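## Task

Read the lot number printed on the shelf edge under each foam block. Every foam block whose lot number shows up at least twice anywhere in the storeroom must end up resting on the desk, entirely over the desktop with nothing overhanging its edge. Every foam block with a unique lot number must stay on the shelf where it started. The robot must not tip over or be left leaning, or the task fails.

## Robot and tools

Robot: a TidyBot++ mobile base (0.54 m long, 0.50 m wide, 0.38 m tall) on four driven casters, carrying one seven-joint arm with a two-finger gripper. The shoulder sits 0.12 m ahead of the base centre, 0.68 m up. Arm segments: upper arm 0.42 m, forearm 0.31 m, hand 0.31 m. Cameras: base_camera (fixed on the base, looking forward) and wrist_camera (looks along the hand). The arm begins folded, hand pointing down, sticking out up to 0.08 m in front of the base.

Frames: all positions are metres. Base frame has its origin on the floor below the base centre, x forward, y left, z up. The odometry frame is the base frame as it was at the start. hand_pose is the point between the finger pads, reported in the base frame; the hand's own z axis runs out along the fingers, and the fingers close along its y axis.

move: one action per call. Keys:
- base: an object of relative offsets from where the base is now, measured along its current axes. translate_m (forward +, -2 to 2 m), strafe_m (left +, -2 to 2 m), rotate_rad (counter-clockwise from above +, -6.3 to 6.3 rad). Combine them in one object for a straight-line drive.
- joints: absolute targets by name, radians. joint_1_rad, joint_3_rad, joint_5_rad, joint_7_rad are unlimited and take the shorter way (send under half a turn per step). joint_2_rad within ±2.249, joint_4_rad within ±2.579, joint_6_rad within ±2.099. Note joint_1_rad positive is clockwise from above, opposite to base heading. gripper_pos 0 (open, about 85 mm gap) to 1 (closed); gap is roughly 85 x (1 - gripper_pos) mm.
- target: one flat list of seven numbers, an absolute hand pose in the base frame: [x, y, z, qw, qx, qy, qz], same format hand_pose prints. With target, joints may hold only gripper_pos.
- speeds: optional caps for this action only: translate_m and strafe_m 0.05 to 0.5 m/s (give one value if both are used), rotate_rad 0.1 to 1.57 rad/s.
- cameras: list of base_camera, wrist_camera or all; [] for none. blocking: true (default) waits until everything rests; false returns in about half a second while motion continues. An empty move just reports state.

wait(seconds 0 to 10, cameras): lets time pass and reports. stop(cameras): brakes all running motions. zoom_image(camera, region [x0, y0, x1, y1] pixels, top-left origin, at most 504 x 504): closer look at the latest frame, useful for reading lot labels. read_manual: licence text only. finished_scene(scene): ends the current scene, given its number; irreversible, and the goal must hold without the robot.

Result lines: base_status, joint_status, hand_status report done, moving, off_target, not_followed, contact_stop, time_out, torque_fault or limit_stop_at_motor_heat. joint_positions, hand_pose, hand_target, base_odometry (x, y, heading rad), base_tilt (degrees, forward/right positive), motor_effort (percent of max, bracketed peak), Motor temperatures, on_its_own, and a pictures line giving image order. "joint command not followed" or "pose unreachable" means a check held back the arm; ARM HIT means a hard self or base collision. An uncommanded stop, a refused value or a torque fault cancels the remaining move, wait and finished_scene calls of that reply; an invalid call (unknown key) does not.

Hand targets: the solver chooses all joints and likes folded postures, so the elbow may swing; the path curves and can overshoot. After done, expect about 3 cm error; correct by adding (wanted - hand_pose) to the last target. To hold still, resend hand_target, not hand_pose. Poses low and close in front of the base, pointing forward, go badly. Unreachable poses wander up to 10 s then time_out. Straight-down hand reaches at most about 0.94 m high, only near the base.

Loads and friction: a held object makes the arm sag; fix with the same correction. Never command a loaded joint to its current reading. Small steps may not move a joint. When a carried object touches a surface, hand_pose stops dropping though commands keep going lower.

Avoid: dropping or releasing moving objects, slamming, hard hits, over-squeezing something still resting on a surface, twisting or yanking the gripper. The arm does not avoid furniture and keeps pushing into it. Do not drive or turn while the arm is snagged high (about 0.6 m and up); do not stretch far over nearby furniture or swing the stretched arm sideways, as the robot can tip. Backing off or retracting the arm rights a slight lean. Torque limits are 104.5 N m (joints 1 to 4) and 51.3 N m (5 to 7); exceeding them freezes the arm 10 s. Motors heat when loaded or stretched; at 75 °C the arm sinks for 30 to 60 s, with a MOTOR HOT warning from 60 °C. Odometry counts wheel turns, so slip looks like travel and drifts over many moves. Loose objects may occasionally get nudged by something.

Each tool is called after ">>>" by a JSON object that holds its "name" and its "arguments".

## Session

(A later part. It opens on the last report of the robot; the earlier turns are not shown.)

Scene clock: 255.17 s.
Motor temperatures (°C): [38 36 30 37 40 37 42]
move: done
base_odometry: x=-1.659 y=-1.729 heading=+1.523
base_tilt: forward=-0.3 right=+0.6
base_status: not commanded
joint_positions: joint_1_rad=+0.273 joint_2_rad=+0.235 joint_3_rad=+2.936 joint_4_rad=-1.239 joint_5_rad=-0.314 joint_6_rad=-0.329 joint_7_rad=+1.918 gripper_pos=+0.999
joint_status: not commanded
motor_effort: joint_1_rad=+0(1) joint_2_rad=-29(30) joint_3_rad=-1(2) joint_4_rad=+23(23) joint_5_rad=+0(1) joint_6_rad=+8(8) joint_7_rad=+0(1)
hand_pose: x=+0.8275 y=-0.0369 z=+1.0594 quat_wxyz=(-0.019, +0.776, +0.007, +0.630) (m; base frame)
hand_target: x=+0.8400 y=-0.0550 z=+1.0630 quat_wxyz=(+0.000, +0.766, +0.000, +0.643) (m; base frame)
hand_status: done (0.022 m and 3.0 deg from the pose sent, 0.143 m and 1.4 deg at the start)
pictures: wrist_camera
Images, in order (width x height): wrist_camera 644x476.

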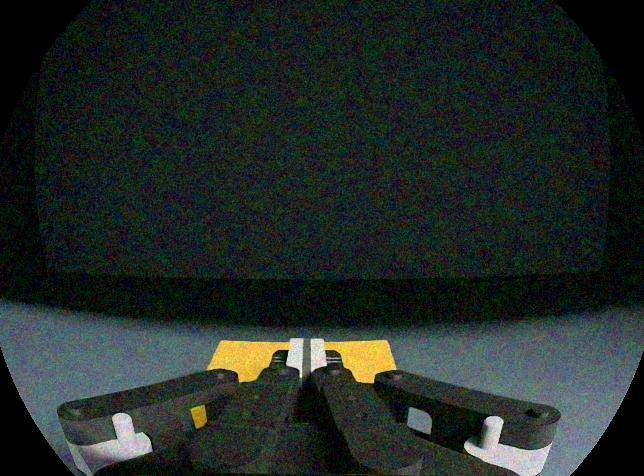

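>>> {"name": "move", "arguments": {"target": [0.69, -0.05, 1.09, 0, 0.766, 0, 0.643], "cameras": []}}

>>> {"name": "move", "arguments": {"target": [0.71, -0.057, 1.035, 0, 0.766, 0, 0.643], "cameras": ["wrist_camera"]}}

Scene clock: 257.17 s.
Motor temperatures (°C): [38 36 30 37 40 37 42]
move: done
base_odometry: x=-1.659 y=-1.729 heading=+1.523
base_tilt: forward=-0.3 right=+0.6
base_status: not commanded
joint_positions: joint_1_rad=-0.128 joint_2_rad=-0.113 joint_3_rad=+3.416 joint_4_rad=-1.508 joint_5_rad=-0.329 joint_6_rad=-0.329 joint_7_rad=+1.958 gripper_pos=+0.999
joint_status: not commanded
motor_effort: joint_1_rad=+0(1) joint_2_rad=-17(31) joint_3_rad=+0(1) joint_4_rad=+22(24) joint_5_rad=+0(1) joint_6_rad=+8(9) joint_7_rad=+0(1)
hand_pose: x=+0.6899 y=-0.0615 z=+1.1116 quat_wxyz=(+0.021, +0.754, -0.002, +0.657) (m; base frame)
hand_target: x=+0.6900 y=-0.0500 z=+1.0900 quat_wxyz=(+0.000, +0.766, +0.000, +0.643) (m; base frame)
hand_status: done (0.024 m and 3.2 deg from the pose sent, 0.141 m and 3.0 deg at the start)
pictures: none
No camera images: "cameras" was empty.

Scene clock: 258.83 s.
Motor temperatures (°C): [38 36 30 37 40 37 42]
move: done
base_odometry: x=-1.659 y=-1.729 heading=+1.523
base_tilt: forward=-0.3 right=+0.6
base_status: not commanded
joint_positions: joint_1_rad=-0.350 joint_2_rad=-0.102 joint_3_rad=+3.635 joint_4_rad=-1.654 joint_5_rad=-0.730 joint_6_rad=-0.252 joint_7_rad=+2.381 gripper_pos=+0.999
joint_status: not commanded
motor_effort: joint_1_rad=+0(2) joint_2_rad=-16(18) joint_3_rad=-1(2) joint_4_rad=+22(23) joint_5_rad=-1(1) joint_6_rad=+5(8) joint_7_rad=+0(1)
hand_pose: x=+0.7024 y=-0.0456 z=+1.0496 quat_wxyz=(-0.006, +0.765, +0.021, +0.643) (m; base frame)
hand_target: x=+0.7100 y=-0.0570 z=+1.0350 quat_wxyz=(+0.000, +0.766, +0.000, +0.643) (m; base frame)
hand_status: done (0.020 m and 2.5 deg from the pose sent, 0.079 m and 3.2 deg at the start)
pictures: wrist_camera
Images, in order (width x height): wrist_camera 644x476.

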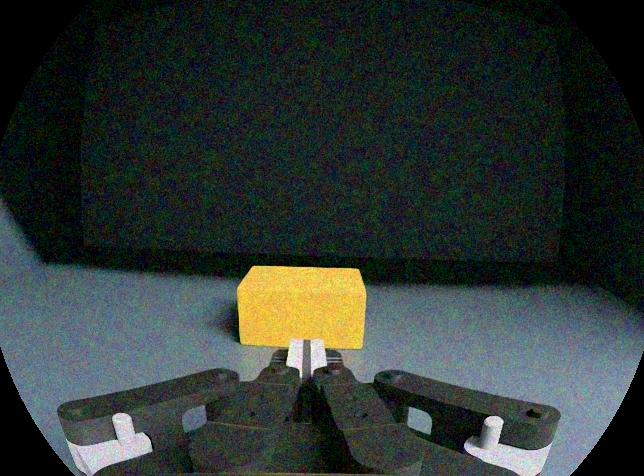

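>>> {"name": "move", "arguments": {"target": [0.71, -0.057, 1.02, 0, 0.766, 0, 0.643], "base": {"strafe_m":-0.025}, "cameras": ["wrist_camera"]}}

>>> {"name": "move", "arguments": {"base": {"translate_m":0.13}, "speeds": {"translate_m":0.1}, "cameras": ["wrist_camera"]}}

Scene clock: 261.07 s.
Motor temperatures (°C): [38 36 30 37 40 37 42]
move: done
base_odometry: x=-1.634 y=-1.730 heading=+1.524
base_tilt: forward=-0.3 right=+0.6
base_status: done
joint_positions: joint_1_rad=-0.930 joint_2_rad=-0.146 joint_3_rad=+4.120 joint_4_rad=-1.708 joint_5_rad=-0.210 joint_6_rad=-0.155 joint_7_rad=+1.893 gripper_pos=+0.999
joint_status: not commanded
motor_effort: joint_1_rad=+0(2) joint_2_rad=-8(19) joint_3_rad=-2(3) joint_4_rad=+22(23) joint_5_rad=+0(1) joint_6_rad=+8(9) joint_7_rad=+0(1)
hand_pose: x=+0.7110 y=-0.0505 z=+1.0205 quat_wxyz=(-0.010, +0.774, -0.001, +0.633) (m; base frame)
hand_target: x=+0.7100 y=-0.0570 z=+1.0200 quat_wxyz=(+0.000, +0.766, +0.000, +0.643) (m; base frame)
hand_status: done (0.007 m and 1.9 deg from the pose sent, 0.033 m and 2.5 deg at the start)
pictures: wrist_camera
Images, in order (width x height): wrist_camera 644x476.

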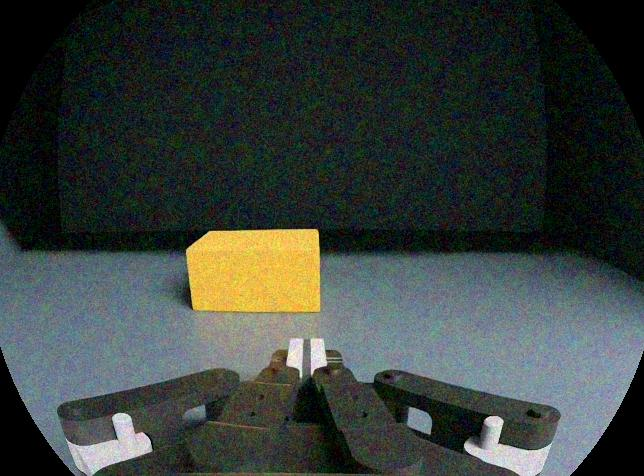

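Scene clock: 262.93 s.
Motor temperatures (°C): [38 36 30 37 40 37 42]
move: done
base_odometry: x=-1.627 y=-1.600 heading=+1.524
base_tilt: forward=-0.3 right=+0.6
base_status: done
joint_positions: joint_1_rad=-0.932 joint_2_rad=-0.152 joint_3_rad=+4.121 joint_4_rad=-1.709 joint_5_rad=-0.210 joint_6_rad=-0.152 joint_7_rad=+1.893 gripper_pos=+0.999
joint_status: not commanded
motor_effort: joint_1_rad=+0(1) joint_2_rad=-8(10) joint_3_rad=-2(3) joint_4_rad=+23(24) joint_5_rad=+0(0) joint_6_rad=+8(9) joint_7_rad=+0(1)
hand_pose: x=+0.7101 y=-0.0514 z=+1.0222 quat_wxyz=(-0.011, +0.773, -0.002, +0.634) (m; base frame)
hand_target: x=+0.7100 y=-0.0570 z=+1.0200 quat_wxyz=(+0.000, +0.766, +0.000, +0.643) (m; base frame)
hand_status: not commanded
pictures: wrist_camera
Images, in order (width x height): wrist_camera 644x476.

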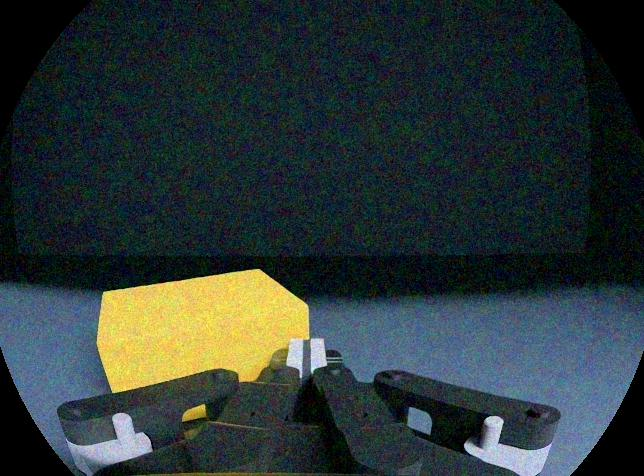

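>>> {"name": "move", "arguments": {"base": {"translate_m":0.05}, "speeds": {"translate_m":0.1}, "cameras": ["wrist_camera"]}}

>>> {"name": "move", "arguments": {"base": {"translate_m":-0.18}, "cameras": ["wrist_camera"]}}

Scene clock: 264.17 s.
Motor temperatures (°C): [38 36 30 37 40 37 42]
move: done
base_odometry: x=-1.625 y=-1.550 heading=+1.523
base_tilt: forward=-0.3 right=+0.6
base_status: done
joint_positions: joint_1_rad=-0.933 joint_2_rad=-0.155 joint_3_rad=+4.121 joint_4_rad=-1.709 joint_5_rad=-0.210 joint_6_rad=-0.152 joint_7_rad=+1.893 gripper_pos=+0.999
joint_status: not commanded
motor_effort: joint_1_rad=-1(2) joint_2_rad=-8(10) joint_3_rad=-3(3) joint_4_rad=+22(23) joint_5_rad=+0(0) joint_6_rad=+8(9) joint_7_rad=+0(0)
hand_pose: x=+0.7095 y=-0.0522 z=+1.0232 quat_wxyz=(-0.012, +0.772, -0.002, +0.635) (m; base frame)
hand_target: x=+0.7100 y=-0.0570 z=+1.0200 quat_wxyz=(+0.000, +0.766, +0.000, +0.643) (m; base frame)
hand_status: not commanded
pictures: wrist_camera
Images, in order (width x height): wrist_camera 644x476.

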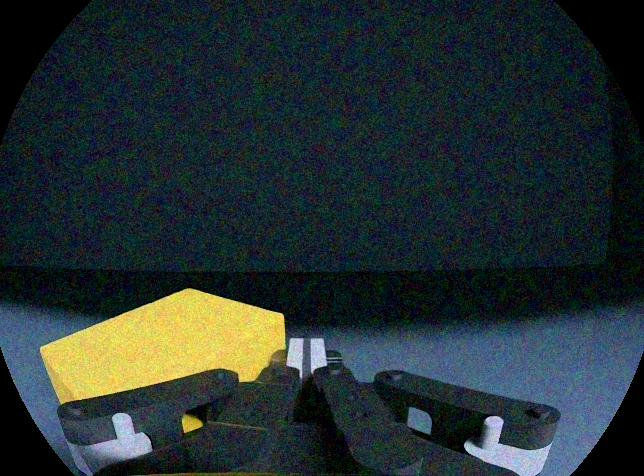

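Scene clock: 265.77 s.
Motor temperatures (°C): [38 36 30 37 40 37 42]
move: done
base_odometry: x=-1.633 y=-1.730 heading=+1.523
base_tilt: forward=-0.4 right=+0.6
base_status: done
joint_positions: joint_1_rad=-0.936 joint_2_rad=-0.158 joint_3_rad=+4.124 joint_4_rad=-1.710 joint_5_rad=-0.210 joint_6_rad=-0.149 joint_7_rad=+1.893 gripper_pos=+0.999
joint_status: not commanded
motor_effort: joint_1_rad=+0(2) joint_2_rad=-8(10) joint_3_rad=-2(3) joint_4_rad=+23(23) joint_5_rad=+0(0) joint_6_rad=+9(9) joint_7_rad=+0(1)
hand_pose: x=+0.7092 y=-0.0528 z=+1.0239 quat_wxyz=(-0.013, +0.771, -0.003, +0.636) (m; base frame)
hand_target: x=+0.7100 y=-0.0570 z=+1.0200 quat_wxyz=(+0.000, +0.766, +0.000, +0.643) (m; base frame)
hand_status: not commanded
pictures: wrist_camera
Images, in order (width x height): wrist_camera 644x476.

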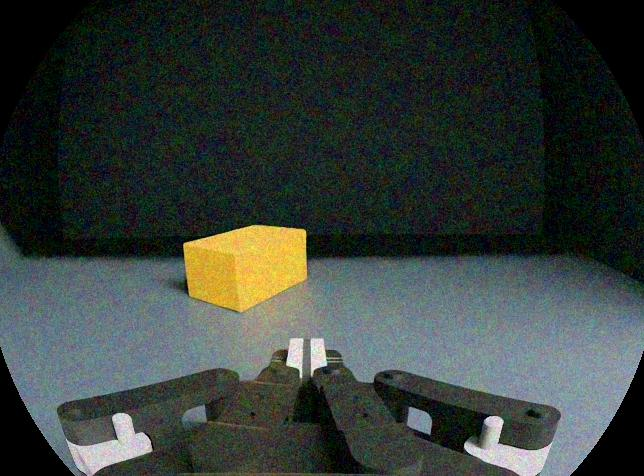

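>>> {"name": "move", "arguments": {"target": [0.60, 0.10, 1.12, 0.159, 0.795, -0.235, 0.536], "joints": {"gripper_pos":0}, "cameras": ["wrist_camera"]}}

>>> {"name": "move", "arguments": {"target": [0.70, 0.11, 1.085, 0.159, 0.795, -0.235, 0.536], "cameras": ["wrist_camera"]}}

Scene clock: 269.03 s.
Motor temperatures (°C): [38 36 30 37 40 37 42]
move: done
base_odometry: x=-1.633 y=-1.730 heading=+1.523
base_tilt: forward=-0.3 right=+0.6
base_status: not commanded
joint_positions: joint_1_rad=-0.818 joint_2_rad=+0.139 joint_3_rad=+3.130 joint_4_rad=-0.958 joint_5_rad=+1.092 joint_6_rad=-1.544 joint_7_rad=+0.536 gripper_pos=+0.000
joint_status: all done
motor_effort: joint_1_rad=+0(2) joint_2_rad=-20(22) joint_3_rad=+1(4) joint_4_rad=+16(23) joint_5_rad=+8(8) joint_6_rad=+4(9) joint_7_rad=+0(1)
hand_pose: x=+0.5999 y=+0.1171 z=+1.1172 quat_wxyz=(+0.131, +0.812, -0.199, +0.532) (m; base frame)
hand_target: x=+0.6000 y=+0.1000 z=+1.1200 quat_wxyz=(+0.159, +0.795, -0.235, +0.536) (m; base frame)
hand_status: done (0.017 m and 5.5 deg from the pose sent, 0.211 m and 35.3 deg at the start)
pictures: wrist_camera
Images, in order (width x height): wrist_camera 644x476.

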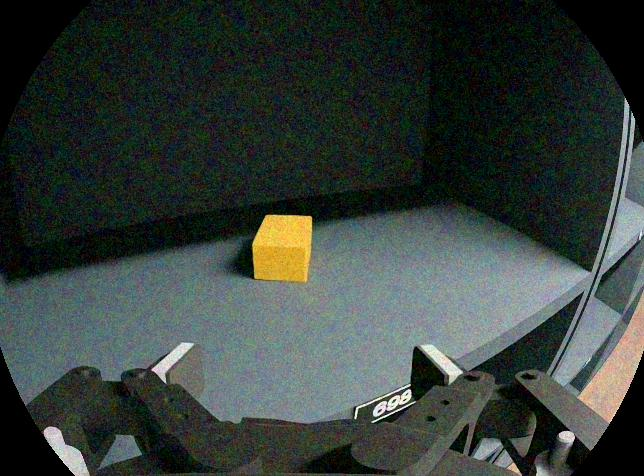

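Scene clock: 270.47 s.
Motor temperatures (°C): [38 36 30 37 40 37 42]
move: done
base_odometry: x=-1.633 y=-1.730 heading=+1.523
base_tilt: forward=-0.3 right=+0.6
base_status: not commanded
joint_positions: joint_1_rad=-0.818 joint_2_rad=+0.326 joint_3_rad=+3.432 joint_4_rad=-0.845 joint_5_rad=+1.007 joint_6_rad=-1.433 joint_7_rad=+0.536 gripper_pos=+0.000
joint_status: not commanded
motor_effort: joint_1_rad=+0(2) joint_2_rad=-27(29) joint_3_rad=+3(3) joint_4_rad=+17(18) joint_5_rad=+8(8) joint_6_rad=+4(5) joint_7_rad=+0(1)
hand_pose: x=+0.6840 y=+0.0810 z=+1.0955 quat_wxyz=(+0.193, +0.782, -0.254, +0.536) (m; base frame)
hand_target: x=+0.7000 y=+0.1100 z=+1.0850 quat_wxyz=(+0.159, +0.795, -0.235, +0.536) (m; base frame)
hand_status: done (0.035 m and 4.7 deg from the pose sent, 0.105 m and 5.5 deg at the start)
pictures: wrist_camera
Images, in order (width x height): wrist_camera 644x476.

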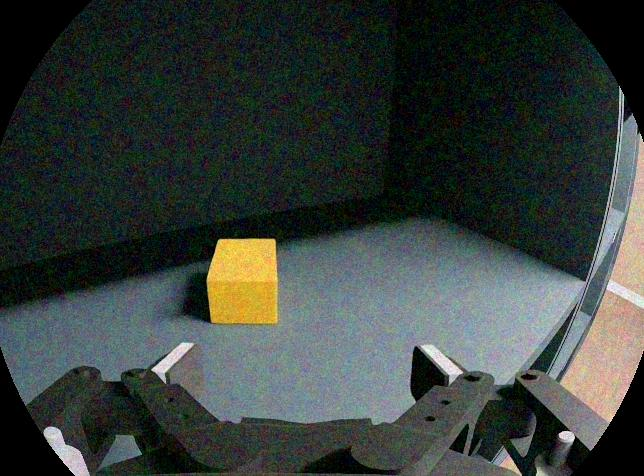

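>>> {"name": "move", "arguments": {"base": {"translate_m":0.1}, "cameras": ["wrist_camera"]}}

>>> {"name": "move", "arguments": {"target": [0.735, 0.078, 1.045, 0.159, 0.795, -0.235, 0.536], "cameras": ["wrist_camera"]}}

Scene clock: 272.00 s.
Motor temperatures (°C): [38 36 30 37 40 37 42]
move: done
base_odometry: x=-1.628 y=-1.630 heading=+1.523
base_tilt: forward=-0.3 right=+0.6
base_status: done
joint_positions: joint_1_rad=-0.819 joint_2_rad=+0.332 joint_3_rad=+3.435 joint_4_rad=-0.842 joint_5_rad=+1.006 joint_6_rad=-1.429 joint_7_rad=+0.536 gripper_pos=+0.000
joint_status: not commanded
motor_effort: joint_1_rad=+0(2) joint_2_rad=-27(29) joint_3_rad=+3(4) joint_4_rad=+17(18) joint_5_rad=+8(8) joint_6_rad=+4(5) joint_7_rad=+0(1)
hand_pose: x=+0.6867 y=+0.0832 z=+1.0942 quat_wxyz=(+0.194, +0.782, -0.252, +0.537) (m; base frame)
hand_target: x=+0.7000 y=+0.1100 z=+1.0850 quat_wxyz=(+0.159, +0.795, -0.235, +0.536) (m; base frame)
hand_status: not commanded
pictures: wrist_camera
Images, in order (width x height): wrist_camera 644x476.

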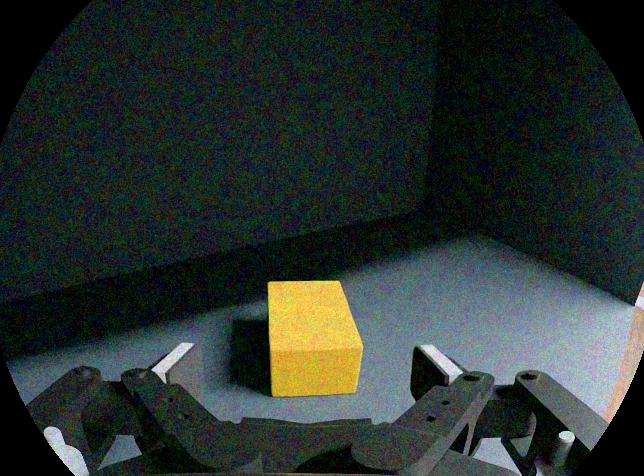

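Scene clock: 273.33 s.
Motor temperatures (°C): [38 36 30 37 40 37 42]
move: done
base_odometry: x=-1.628 y=-1.630 heading=+1.523
base_tilt: forward=-0.3 right=+0.6
base_status: not commanded
joint_positions: joint_1_rad=-0.740 joint_2_rad=+0.332 joint_3_rad=+3.435 joint_4_rad=-0.952 joint_5_rad=+1.006 joint_6_rad=-1.280 joint_7_rad=+0.510 gripper_pos=+0.000
joint_status: not commanded
motor_effort: joint_1_rad=+0(2) joint_2_rad=-28(30) joint_3_rad=+3(3) joint_4_rad=+18(20) joint_5_rad=+8(8) joint_6_rad=+4(5) joint_7_rad=+0(1)
hand_pose: x=+0.7232 y=+0.0605 z=+1.0685 quat_wxyz=(+0.202, +0.781, -0.231, +0.544) (m; base frame)
hand_target: x=+0.7350 y=+0.0780 z=+1.0450 quat_wxyz=(+0.159, +0.795, -0.235, +0.536) (m; base frame)
hand_status: done (0.032 m and 5.2 deg from the pose sent, 0.069 m and 4.7 deg at the start)
pictures: wrist_camera
Images, in order (width x height): wrist_camera 644x476.

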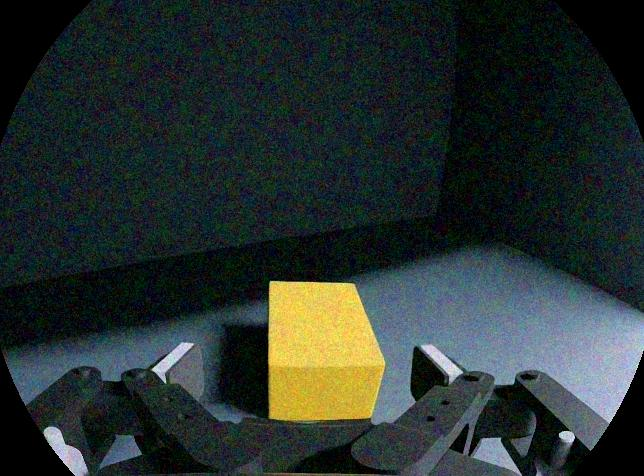

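>>> {"name": "move", "arguments": {"target": [0.766, 0.046, 1.022, 0.159, 0.795, -0.235, 0.536], "cameras": ["wrist_camera"]}}

>>> {"name": "move", "arguments": {"target": [0.792, 0.024, 1.008, 0.159, 0.795, -0.235, 0.536], "cameras": ["wrist_camera"]}}

Scene clock: 274.60 s.
Motor temperatures (°C): [38 36 30 37 40 37 42]
move: done
base_odometry: x=-1.628 y=-1.630 heading=+1.523
base_tilt: forward=-0.3 right=+0.6
base_status: not commanded
joint_positions: joint_1_rad=-0.668 joint_2_rad=+0.335 joint_3_rad=+3.466 joint_4_rad=-1.003 joint_5_rad=+0.963 joint_6_rad=-1.149 joint_7_rad=+0.510 gripper_pos=+0.000
joint_status: not commanded
motor_effort: joint_1_rad=-1(3) joint_2_rad=-29(31) joint_3_rad=+3(4) joint_4_rad=+19(20) joint_5_rad=+8(8) joint_6_rad=+4(5) joint_7_rad=+0(1)
hand_pose: x=+0.7522 y=+0.0321 z=+1.0535 quat_wxyz=(+0.194, +0.781, -0.227, +0.548) (m; base frame)
hand_target: x=+0.7660 y=+0.0460 z=+1.0220 quat_wxyz=(+0.159, +0.795, -0.235, +0.536) (m; base frame)
hand_status: done (0.037 m and 4.6 deg from the pose sent, 0.065 m and 5.2 deg at the start)
pictures: wrist_camera
Images, in order (width x height): wrist_camera 644x476.

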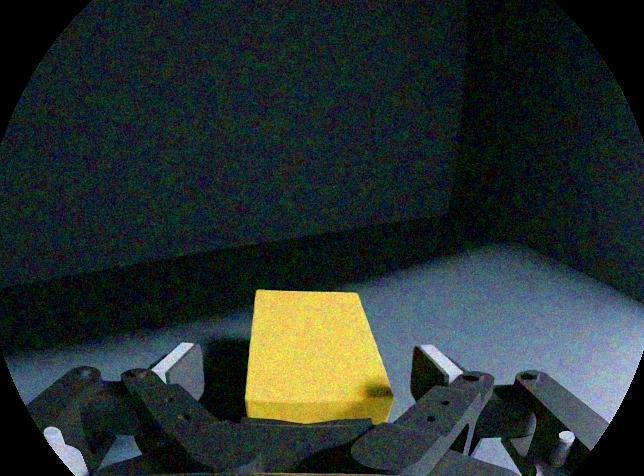

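Scene clock: 275.67 s.
Motor temperatures (°C): [38 36 30 37 40 37 42]
move: done
base_odometry: x=-1.628 y=-1.630 heading=+1.523
base_tilt: forward=-0.3 right=+0.6
base_status: not commanded
joint_positions: joint_1_rad=-0.632 joint_2_rad=+0.365 joint_3_rad=+3.527 joint_4_rad=-1.005 joint_5_rad=+0.897 joint_6_rad=-1.061 joint_7_rad=+0.510 gripper_pos=+0.000
joint_status: not commanded
motor_effort: joint_1_rad=-1(2) joint_2_rad=-30(31) joint_3_rad=+4(4) joint_4_rad=+19(21) joint_5_rad=+7(8) joint_6_rad=+4(5) joint_7_rad=+0(1)
hand_pose: x=+0.7766 y=+0.0121 z=+1.0413 quat_wxyz=(+0.184, +0.779, -0.236, +0.551) (m; base frame)
hand_target: x=+0.7920 y=+0.0240 z=+1.0080 quat_wxyz=(+0.159, +0.795, -0.235, +0.536) (m; base frame)
hand_status: done (0.039 m and 3.8 deg from the pose sent, 0.061 m and 4.6 deg at the start)
pictures: wrist_camera
Images, in order (width x height): wrist_camera 644x476.

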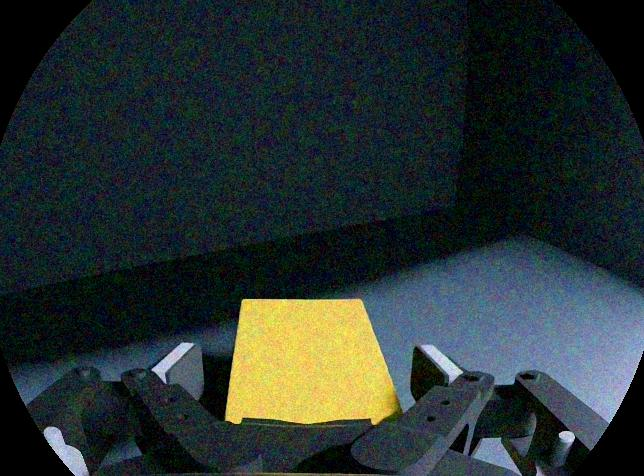

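One more step in and down, then grip.

>>> {"name": "move", "arguments": {"target": [0.808, 0.011, 0.996, 0.159, 0.795, -0.235, 0.536], "cameras": []}}

>>> {"name": "move", "arguments": {"joints": {"gripper_pos":0.75}, "cameras": ["wrist_camera"]}}

>>> {"name": "move", "arguments": {"target": [0.79, 0.02, 1.08, 0.159, 0.795, -0.235, 0.536], "cameras": ["wrist_camera"]}}

Scene clock: 276.57 s.
Motor temperatures (°C): [38 36 30 37 40 37 42]
move: done
base_odometry: x=-1.628 y=-1.630 heading=+1.523
base_tilt: forward=-0.3 right=+0.6
base_status: not commanded
joint_positions: joint_1_rad=-0.615 joint_2_rad=+0.388 joint_3_rad=+3.568 joint_4_rad=-1.006 joint_5_rad=+0.855 joint_6_rad=-1.001 joint_7_rad=+0.510 gripper_pos=+0.000
joint_status: not commanded
motor_effort: joint_1_rad=+0(2) joint_2_rad=-31(32) joint_3_rad=+4(4) joint_4_rad=+20(20) joint_5_rad=+7(7) joint_6_rad=+4(5) joint_7_rad=+0(1)
hand_pose: x=+0.7929 y=+0.0027 z=+1.0323 quat_wxyz=(+0.178, +0.778, -0.238, +0.553) (m; base frame)
hand_target: x=+0.8080 y=+0.0110 z=+0.9960 quat_wxyz=(+0.159, +0.795, -0.235, +0.536) (m; base frame)
hand_status: done (0.040 m and 3.5 deg from the pose sent, 0.055 m and 3.8 deg at the start)
pictures: none
No camera images: "cameras" was empty.

Scene clock: 277.53 s.
Motor temperatures (°C): [38 36 30 37 40 37 42]
move: off_target
base_odometry: x=-1.628 y=-1.630 heading=+1.523
base_tilt: forward=-0.3 right=+0.6
base_status: not commanded
joint_positions: joint_1_rad=-0.615 joint_2_rad=+0.387 joint_3_rad=+3.568 joint_4_rad=-1.007 joint_5_rad=+0.855 joint_6_rad=-0.996 joint_7_rad=+0.510 gripper_pos=+0.378
joint_status: gripper_pos off_target (ended at +0.378, target +0.750)
motor_effort: joint_1_rad=+0(1) joint_2_rad=-29(31) joint_3_rad=+4(4) joint_4_rad=+18(20) joint_5_rad=+5(7) joint_6_rad=+4(5) joint_7_rad=+0(1)
hand_pose: x=+0.7937 y=+0.0035 z=+1.0333 quat_wxyz=(+0.176, +0.778, -0.237, +0.555) (m; base frame)
hand_target: x=+0.8080 y=+0.0110 z=+0.9960 quat_wxyz=(+0.159, +0.795, -0.235, +0.536) (m; base frame)
hand_status: not commanded
pictures: wrist_camera
Images, in order (width x height): wrist_camera 644x476.

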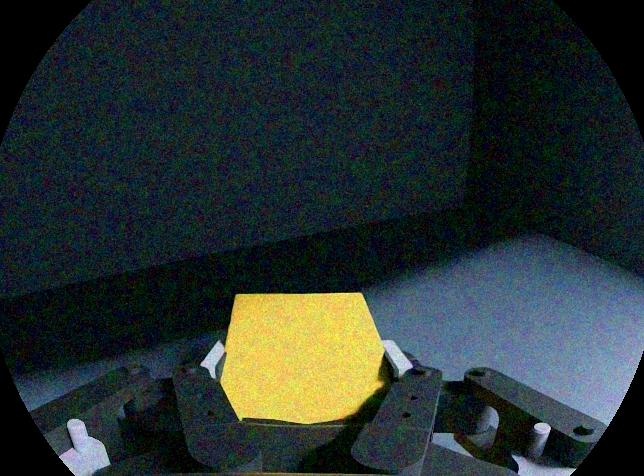

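Scene clock: 279.00 s.
Motor temperatures (°C): [38 36 30 37 40 37 42]
move: done
base_odometry: x=-1.628 y=-1.630 heading=+1.523
base_tilt: forward=-0.3 right=+0.6
base_status: not commanded
joint_positions: joint_1_rad=-0.596 joint_2_rad=+0.418 joint_3_rad=+3.568 joint_4_rad=-0.713 joint_5_rad=+0.723 joint_6_rad=-1.123 joint_7_rad=+0.709 gripper_pos=+0.378
joint_status: not commanded
motor_effort: joint_1_rad=+0(2) joint_2_rad=-31(34) joint_3_rad=+4(4) joint_4_rad=+19(22) joint_5_rad=+7(7) joint_6_rad=+6(6) joint_7_rad=+0(1)
hand_pose: x=+0.7863 y=+0.0220 z=+1.1125 quat_wxyz=(+0.154, +0.771, -0.232, +0.572) (m; base frame)
hand_target: x=+0.7900 y=+0.0200 z=+1.0800 quat_wxyz=(+0.159, +0.795, -0.235, +0.536) (m; base frame)
hand_status: done (0.033 m and 5.0 deg from the pose sent, 0.050 m and 3.5 deg at the start)
pictures: wrist_camera
Images, in order (width x height): wrist_camera 644x476.

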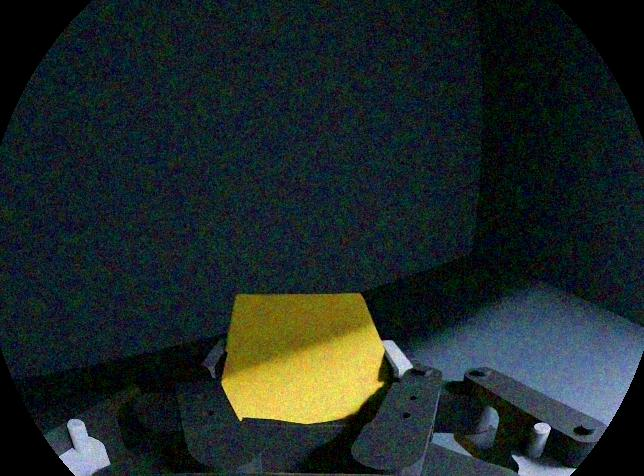

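>>> {"name": "move", "arguments": {"base": {"translate_m":-0.09,"rotate_rad":0.045}, "cameras": []}}

>>> {"name": "move", "arguments": {"target": [0.42, 0.0, 1.05, 0, 0.84, 0, 0.54], "cameras": ["wrist_camera"]}}

>>> {"name": "move", "arguments": {"base": {"strafe_m":-1.0}}}

Scene clock: 280.60 s.
Motor temperatures (°C): [38 36 30 37 40 37 42]
move: done
base_odometry: x=-1.632 y=-1.720 heading=+1.568
base_tilt: forward=-0.3 right=+0.6
base_status: done
joint_positions: joint_1_rad=-0.585 joint_2_rad=+0.426 joint_3_rad=+3.571 joint_4_rad=-0.711 joint_5_rad=+0.717 joint_6_rad=-1.128 joint_7_rad=+0.711 gripper_pos=+0.378
joint_status: not commanded
motor_effort: joint_1_rad=+0(4) joint_2_rad=-32(35) joint_3_rad=+4(5) joint_4_rad=+19(21) joint_5_rad=+7(7) joint_6_rad=+6(7) joint_7_rad=+0(1)
hand_pose: x=+0.7885 y=+0.0157 z=+1.1072 quat_wxyz=(+0.159, +0.773, -0.236, +0.567) (m; base frame)
hand_target: x=+0.7900 y=+0.0200 z=+1.0800 quat_wxyz=(+0.159, +0.795, -0.235, +0.536) (m; base frame)
hand_status: not commanded
pictures: none
No camera images: "cameras" was empty.

Scene clock: 283.27 s.
Motor temperatures (°C): [38 36 30 37 40 37 42]
move: done
base_odometry: x=-1.632 y=-1.720 heading=+1.568
base_tilt: forward=-0.4 right=+0.6
base_status: not commanded
joint_positions: joint_1_rad=-0.021 joint_2_rad=-0.630 joint_3_rad=+3.162 joint_4_rad=-1.647 joint_5_rad=+0.071 joint_6_rad=-1.022 joint_7_rad=+1.530 gripper_pos=+0.378
joint_status: not commanded
motor_effort: joint_1_rad=+0(2) joint_2_rad=+3(34) joint_3_rad=+0(5) joint_4_rad=+20(20) joint_5_rad=+1(7) joint_6_rad=+8(9) joint_7_rad=+0(1)
hand_pose: x=+0.4163 y=-0.0201 z=+1.0469 quat_wxyz=(+0.018, +0.851, -0.018, +0.524) (m; base frame)
hand_target: x=+0.4200 y=+0.0000 z=+1.0500 quat_wxyz=(+0.000, +0.841, +0.000, +0.541) (m; base frame)
hand_status: done (0.021 m and 3.7 deg from the pose sent, 0.373 m and 33.8 deg at the start)
pictures: wrist_camera
Images, in order (width x height): wrist_camera 644x476.

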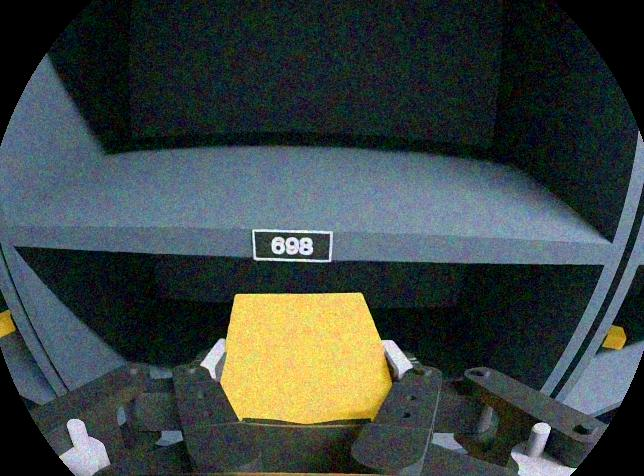

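Scene clock: 286.67 s.
Motor temperatures (°C): [38 36 30 37 40 37 42]
move: done
base_odometry: x=-0.632 y=-1.723 heading=+1.567
base_tilt: forward=-0.4 right=+0.6
base_status: done
joint_positions: joint_1_rad=-0.020 joint_2_rad=-0.630 joint_3_rad=+3.156 joint_4_rad=-1.648 joint_5_rad=+0.065 joint_6_rad=-1.021 joint_7_rad=+1.531 gripper_pos=+0.378
joint_status: not commanded
motor_effort: joint_1_rad=-1(1) joint_2_rad=+2(3) joint_3_rad=+1(2) joint_4_rad=+20(21) joint_5_rad=+1(2) joint_6_rad=+8(9) joint_7_rad=+0(1)
hand_pose: x=+0.4164 y=-0.0163 z=+1.0469 quat_wxyz=(+0.016, +0.851, -0.015, +0.524) (m; base frame)
hand_target: x=+0.4200 y=+0.0000 z=+1.0500 quat_wxyz=(+0.000, +0.841, +0.000, +0.541) (m; base frame)
hand_status: not commanded
pictures: base_camera, wrist_camera
Images, in order (width x height): base_camera 644x364, wrist_camera 644x476.

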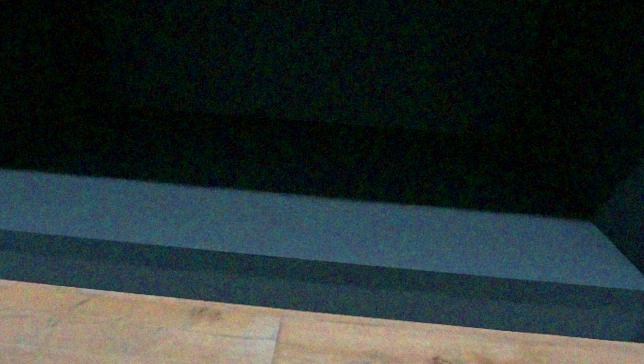

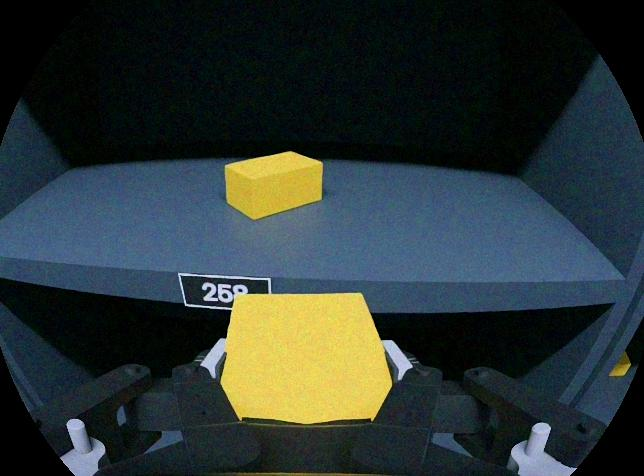

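>>> {"name": "move", "arguments": {"base": {"translate_m":-0.1,"rotate_rad":-0.1}, "target": [0.36, 0.0, 0.90, 0, 0.924, 0, 0.383]}}

>>> {"name": "zoom_image", "arguments": {"camera": "wrist_camera", "region": [200, 210, 320, 300]}}

Scene clock: 288.97 s.
Motor temperatures (°C): [38 36 30 37 40 37 42]
move: done
base_odometry: x=-0.633 y=-1.823 heading=+1.466
base_tilt: forward=-0.3 right=+0.6
base_status: done
joint_positions: joint_1_rad=-0.017 joint_2_rad=-0.694 joint_3_rad=+3.155 joint_4_rad=-1.863 joint_5_rad=+0.064 joint_6_rad=-1.124 joint_7_rad=+1.531 gripper_pos=+0.378
joint_status: not commanded
motor_effort: joint_1_rad=+0(1) joint_2_rad=+4(7) joint_3_rad=+0(2) joint_4_rad=+20(22) joint_5_rad=+1(2) joint_6_rad=+6(8) joint_7_rad=+0(1)
hand_pose: x=+0.3728 y=-0.0168 z=+0.9226 quat_wxyz=(+0.018, +0.911, -0.016, +0.412) (m; base frame)
hand_target: x=+0.3600 y=+0.0000 z=+0.9000 quat_wxyz=(+0.000, +0.924, +0.000, +0.383) (m; base frame)
hand_status: done (0.031 m and 4.6 deg from the pose sent, 0.158 m and 18.4 deg at the start)
pictures: base_camera, wrist_camera
Images, in order (width x height): base_camera 644x364, wrist_camera 644x476.

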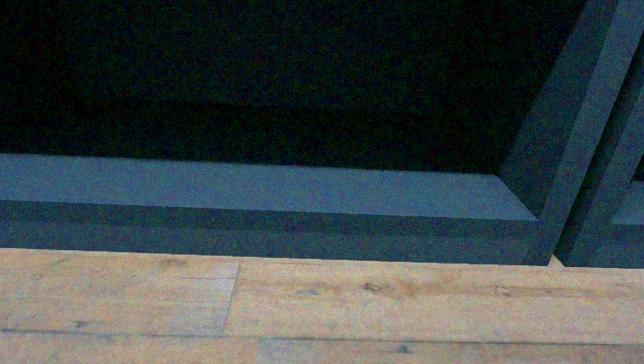

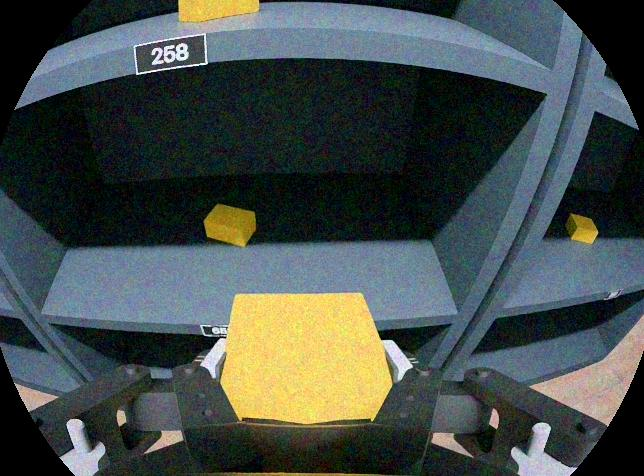

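Scaled by 4.200.

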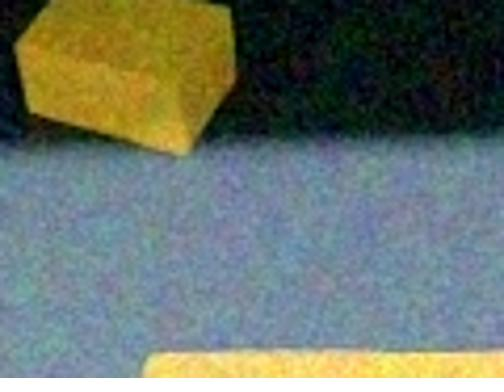

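>>> {"name": "move", "arguments": {"base": {"strafe_m":-0.12}, "cameras": ["wrist_camera"]}}

>>> {"name": "zoom_image", "arguments": {"camera": "wrist_camera", "region": [120, 310, 180, 355]}}

Scene clock: 290.43 s.
Motor temperatures (°C): [38 36 30 37 40 37 42]
move: done
base_odometry: x=-0.513 y=-1.836 heading=+1.466
base_tilt: forward=-0.4 right=+0.6
base_status: done
joint_positions: joint_1_rad=-0.017 joint_2_rad=-0.694 joint_3_rad=+3.154 joint_4_rad=-1.863 joint_5_rad=+0.063 joint_6_rad=-1.124 joint_7_rad=+1.531 gripper_pos=+0.378
joint_status: not commanded
motor_effort: joint_1_rad=+0(1) joint_2_rad=+4(5) joint_3_rad=+1(2) joint_4_rad=+21(21) joint_5_rad=+1(2) joint_6_rad=+7(7) joint_7_rad=-1(1)
hand_pose: x=+0.3728 y=-0.0161 z=+0.9226 quat_wxyz=(+0.018, +0.911, -0.015, +0.412) (m; base frame)
hand_target: x=+0.3600 y=+0.0000 z=+0.9000 quat_wxyz=(+0.000, +0.924, +0.000, +0.383) (m; base frame)
hand_status: not commanded
pictures: wrist_camera
Images, in order (width x height): wrist_camera 644x476.

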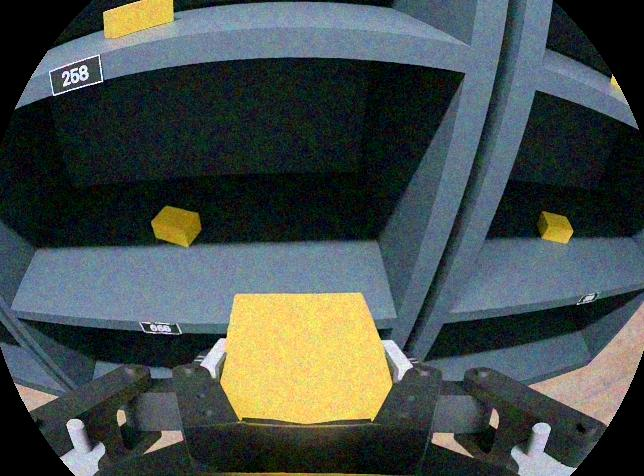

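Scaled by 8.400.

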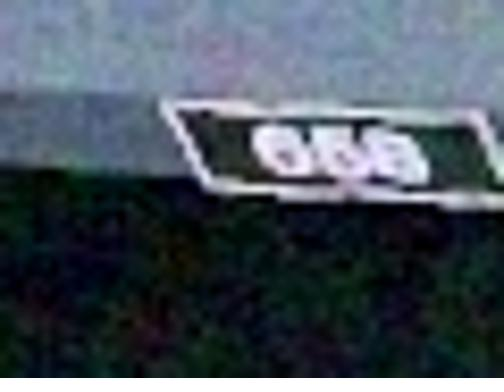

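>>> {"name": "move", "arguments": {"base": {"strafe_m":0.2}, "target": [0.40, 0.0, 0.70, 0, 0.866, 0, 0.5], "cameras": ["wrist_camera"]}}

>>> {"name": "zoom_image", "arguments": {"camera": "wrist_camera", "region": [220, 150, 420, 300]}}

Scene clock: 293.00 s.
Motor temperatures (°C): [38 36 30 37 40 37 42]
move: off_target
base_odometry: x=-0.712 y=-1.816 heading=+1.466
base_tilt: forward=-0.4 right=+0.6
base_status: done
joint_positions: joint_1_rad=-0.017 joint_2_rad=-0.688 joint_3_rad=+3.153 joint_4_rad=-2.547 joint_5_rad=+0.062 joint_6_rad=-0.065 joint_7_rad=+1.532 gripper_pos=+0.378
joint_status: not commanded
motor_effort: joint_1_rad=-1(1) joint_2_rad=+2(7) joint_3_rad=+1(3) joint_4_rad=+22(23) joint_5_rad=+1(2) joint_6_rad=+8(9) joint_7_rad=+0(1)
hand_pose: x=+0.4453 y=+0.0020 z=+0.8099 quat_wxyz=(+0.003, +0.820, +0.010, +0.572) (m; base frame)
hand_target: x=+0.4476 y=-0.0010 z=+0.8039 quat_wxyz=(+0.001, +0.817, +0.000, +0.577) (m; base frame)
hand_status: off_target (0.119 m and 9.9 deg from the pose sent, 0.225 m and 11.7 deg at the start; a joint's target at an end of its range on 51 of 51 steps)
pictures: wrist_camera
Images, in order (width x height): wrist_camera 644x476.

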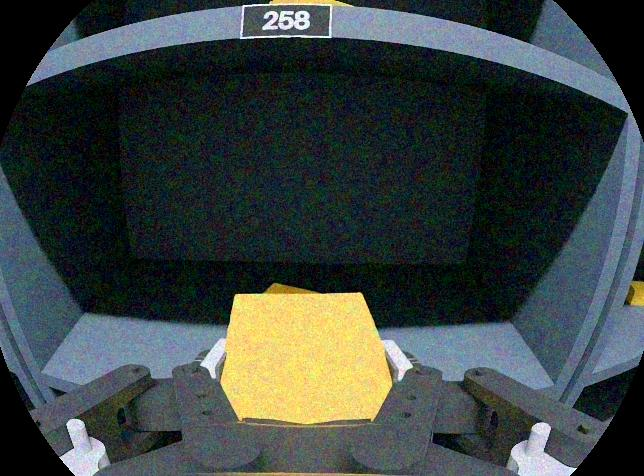

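Scaled by 2.520.

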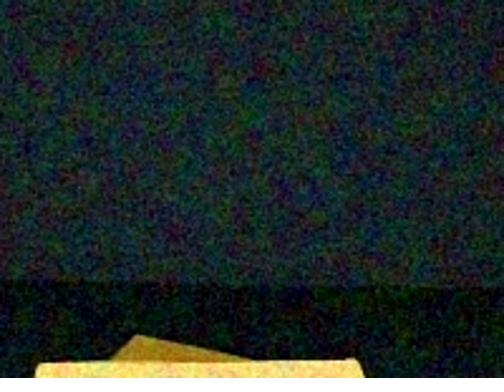

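>>> {"name": "move", "arguments": {"joints": {"joint_4_rad":-2.45,"joint_6_rad":-0.65}, "cameras": ["wrist_camera"]}}

>>> {"name": "zoom_image", "arguments": {"camera": "wrist_camera", "region": [240, 150, 360, 250]}}

Scene clock: 294.57 s.
Motor temperatures (°C): [38 36 30 37 40 37 42]
move: done
base_odometry: x=-0.712 y=-1.816 heading=+1.466
base_tilt: forward=-0.4 right=+0.6
base_status: not commanded
joint_positions: joint_1_rad=-0.017 joint_2_rad=-0.687 joint_3_rad=+3.153 joint_4_rad=-2.464 joint_5_rad=+0.062 joint_6_rad=-0.603 joint_7_rad=+1.532 gripper_pos=+0.378
joint_status: all done
motor_effort: joint_1_rad=+0(1) joint_2_rad=+3(4) joint_3_rad=+0(1) joint_4_rad=+20(22) joint_5_rad=+1(1) joint_6_rad=+6(8) joint_7_rad=+0(0)
hand_pose: x=+0.3747 y=-0.0077 z=+0.7174 quat_wxyz=(+0.014, +0.928, +0.002, +0.372) (m; base frame)
hand_target: x=+0.3686 y=-0.0009 z=+0.7111 quat_wxyz=(+0.000, +0.937, +0.000, +0.349) (m; base frame)
hand_status: not commanded
pictures: wrist_camera
Images, in order (width x height): wrist_camera 644x476.

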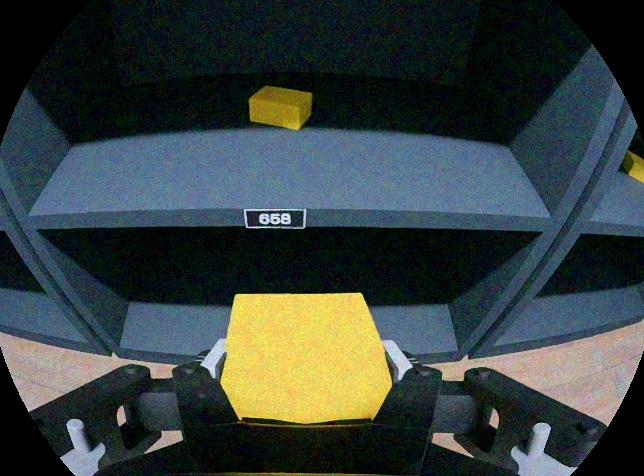

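Scaled by 4.200.

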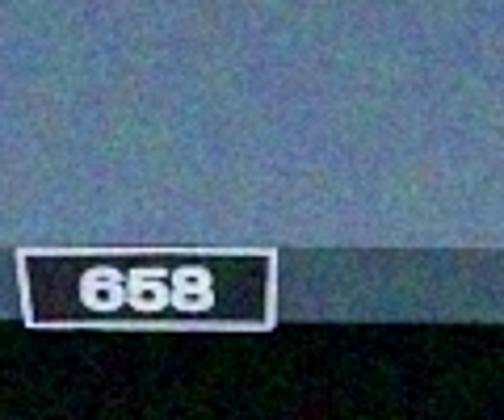

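>>> {"name": "move", "arguments": {"target": [0.42, 0.0, 1.00, 0, 0.82, 0, 0.572], "cameras": []}}

>>> {"name": "move", "arguments": {"base": {"strafe_m":-1.6}}}

Scene clock: 296.50 s.
Motor temperatures (°C): [38 36 30 37 40 37 42]
move: done
base_odometry: x=-0.712 y=-1.816 heading=+1.466
base_tilt: forward=-0.4 right=+0.6
base_status: not commanded
joint_positions: joint_1_rad=-0.017 joint_2_rad=-0.723 joint_3_rad=+3.153 joint_4_rad=-1.950 joint_5_rad=+0.062 joint_6_rad=-0.680 joint_7_rad=+1.532 gripper_pos=+0.378
joint_status: not commanded
motor_effort: joint_1_rad=+0(1) joint_2_rad=+4(4) joint_3_rad=+1(1) joint_4_rad=+22(23) joint_5_rad=+1(1) joint_6_rad=+9(9) joint_7_rad=+0(1)
hand_pose: x=+0.4306 y=-0.0104 z=+1.0012 quat_wxyz=(+0.013, +0.815, -0.006, +0.579) (m; base frame)
hand_target: x=+0.4200 y=+0.0000 z=+1.0000 quat_wxyz=(+0.000, +0.820, +0.000, +0.572) (m; base frame)
hand_status: done (0.015 m and 1.9 deg from the pose sent, 0.286 m and 26.2 deg at the start)
pictures: none
No camera images: "cameras" was empty.

Scene clock: 301.20 s.
Motor temperatures (°C): [37 36 30 37 40 37 42]
move: done
base_odometry: x=+0.879 y=-1.984 heading=+1.465
base_tilt: forward=-0.4 right=+0.6
base_status: done
joint_positions: joint_1_rad=-0.017 joint_2_rad=-0.729 joint_3_rad=+3.149 joint_4_rad=-1.948 joint_5_rad=+0.062 joint_6_rad=-0.683 joint_7_rad=+1.532 gripper_pos=+0.378
joint_status: not commanded
motor_effort: joint_1_rad=+0(1) joint_2_rad=+3(6) joint_3_rad=+1(3) joint_4_rad=+22(23) joint_5_rad=+1(2) joint_6_rad=+8(9) joint_7_rad=+0(1)
hand_pose: x=+0.4284 y=-0.0087 z=+1.0030 quat_wxyz=(+0.013, +0.814, -0.004, +0.581) (m; base frame)
hand_target: x=+0.4200 y=+0.0000 z=+1.0000 quat_wxyz=(+0.000, +0.820, +0.000, +0.572) (m; base frame)
hand_status: not commanded
pictures: base_camera, wrist_camera
Images, in order (width x height): base_camera 644x364, wrist_camera 644x476.

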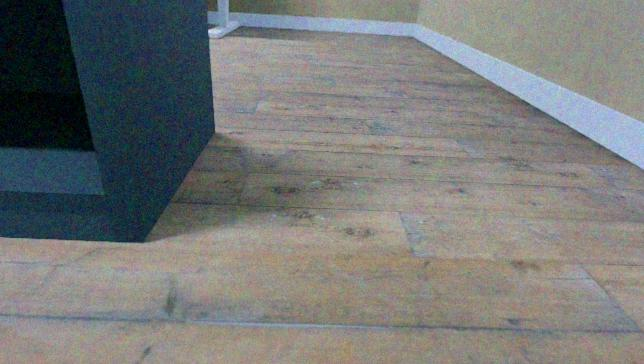

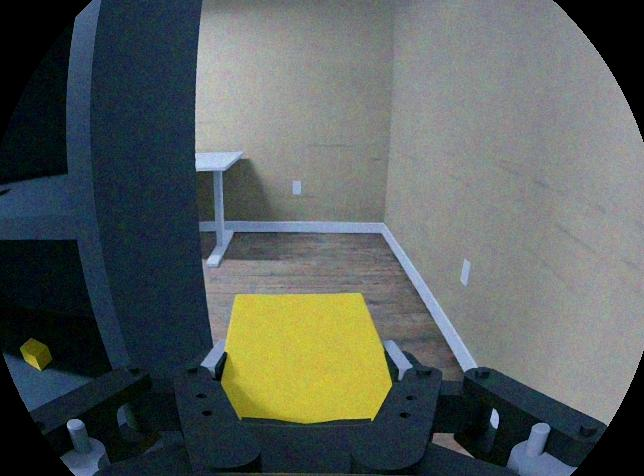

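>>> {"name": "move", "arguments": {"base": {"strafe_m":-0.22}, "cameras": []}}

>>> {"name": "move", "arguments": {"base": {"translate_m":1.75}}}

Scene clock: 303.13 s.
Motor temperatures (°C): [37 36 30 37 40 37 42]
move: done
base_odometry: x=+1.098 y=-2.007 heading=+1.465
base_tilt: forward=-0.3 right=+0.6
base_status: done
joint_positions: joint_1_rad=-0.017 joint_2_rad=-0.729 joint_3_rad=+3.149 joint_4_rad=-1.948 joint_5_rad=+0.062 joint_6_rad=-0.683 joint_7_rad=+1.532 gripper_pos=+0.378
joint_status: not commanded
motor_effort: joint_1_rad=+0(1) joint_2_rad=+4(5) joint_3_rad=+1(2) joint_4_rad=+21(22) joint_5_rad=+1(2) joint_6_rad=+8(9) joint_7_rad=+0(1)
hand_pose: x=+0.4284 y=-0.0090 z=+1.0030 quat_wxyz=(+0.013, +0.814, -0.005, +0.581) (m; base frame)
hand_target: x=+0.4200 y=+0.0000 z=+1.0000 quat_wxyz=(+0.000, +0.820, +0.000, +0.572) (m; base frame)
hand_status: not commanded
pictures: none
No camera images: "cameras" was empty.

Scene clock: 308.00 s.
Motor temperatures (°C): [37 36 30 37 40 37 42]
move: done
base_odometry: x=+1.284 y=-0.267 heading=+1.464
base_tilt: forward=-0.3 right=+0.6
base_status: done
joint_positions: joint_1_rad=-0.017 joint_2_rad=-0.733 joint_3_rad=+3.149 joint_4_rad=-1.948 joint_5_rad=+0.062 joint_6_rad=-0.683 joint_7_rad=+1.532 gripper_pos=+0.378
joint_status: not commanded
motor_effort: joint_1_rad=-1(1) joint_2_rad=+5(6) joint_3_rad=+1(1) joint_4_rad=+22(23) joint_5_rad=+1(1) joint_6_rad=+8(9) joint_7_rad=+0(1)
hand_pose: x=+0.4270 y=-0.0090 z=+1.0042 quat_wxyz=(+0.013, +0.813, -0.005, +0.583) (m; base frame)
hand_target: x=+0.4200 y=+0.0000 z=+1.0000 quat_wxyz=(+0.000, +0.820, +0.000, +0.572) (m; base frame)
hand_status: not commanded
pictures: base_camera, wrist_camera
Images, in order (width x height): base_camera 644x364, wrist_camera 644x476.

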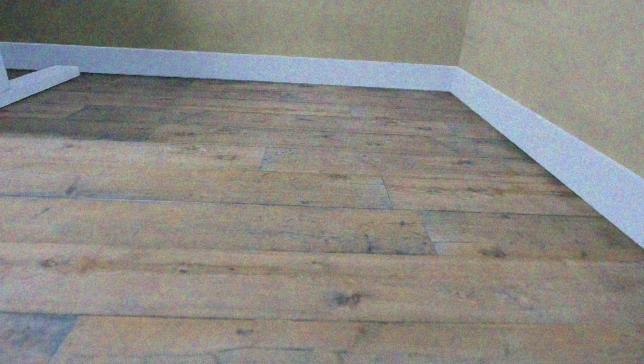

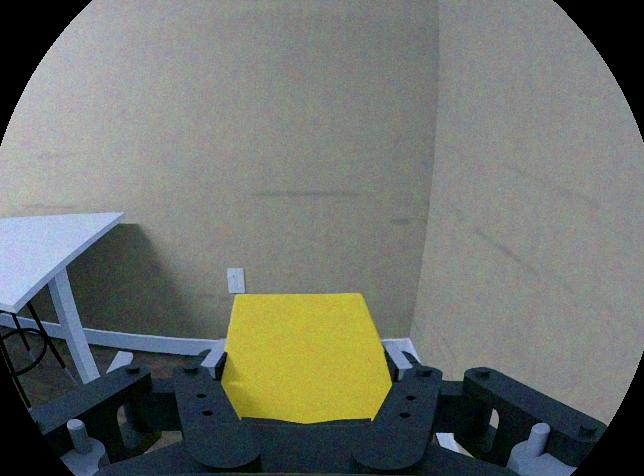

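>>> {"name": "move", "arguments": {"base": {"translate_m":0.2,"strafe_m":0.83}}}

Scene clock: 311.30 s.
Motor temperatures (°C): [37 36 30 37 40 37 42]
move: done
base_odometry: x=+0.480 y=+0.021 heading=+1.463
base_tilt: forward=-0.3 right=+0.6
base_status: done
joint_positions: joint_1_rad=-0.017 joint_2_rad=-0.733 joint_3_rad=+3.149 joint_4_rad=-1.948 joint_5_rad=+0.062 joint_6_rad=-0.683 joint_7_rad=+1.532 gripper_pos=+0.378
joint_status: not commanded
motor_effort: joint_1_rad=+0(1) joint_2_rad=+3(5) joint_3_rad=+1(2) joint_4_rad=+22(22) joint_5_rad=+1(2) joint_6_rad=+9(9) joint_7_rad=+0(1)
hand_pose: x=+0.4270 y=-0.0090 z=+1.0041 quat_wxyz=(+0.013, +0.813, -0.005, +0.583) (m; base frame)
hand_target: x=+0.4200 y=+0.0000 z=+1.0000 quat_wxyz=(+0.000, +0.820, +0.000, +0.572) (m; base frame)
hand_status: not commanded
pictures: base_camera, wrist_camera
Images, in order (width x height): base_camera 644x364, wrist_camera 644x476.

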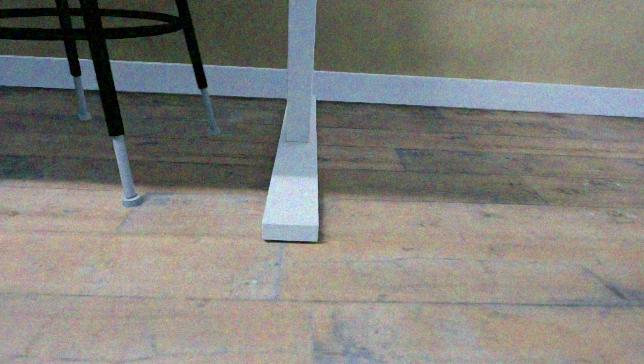

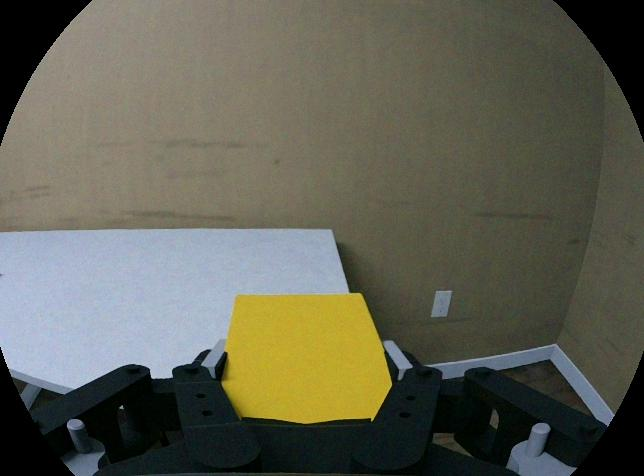

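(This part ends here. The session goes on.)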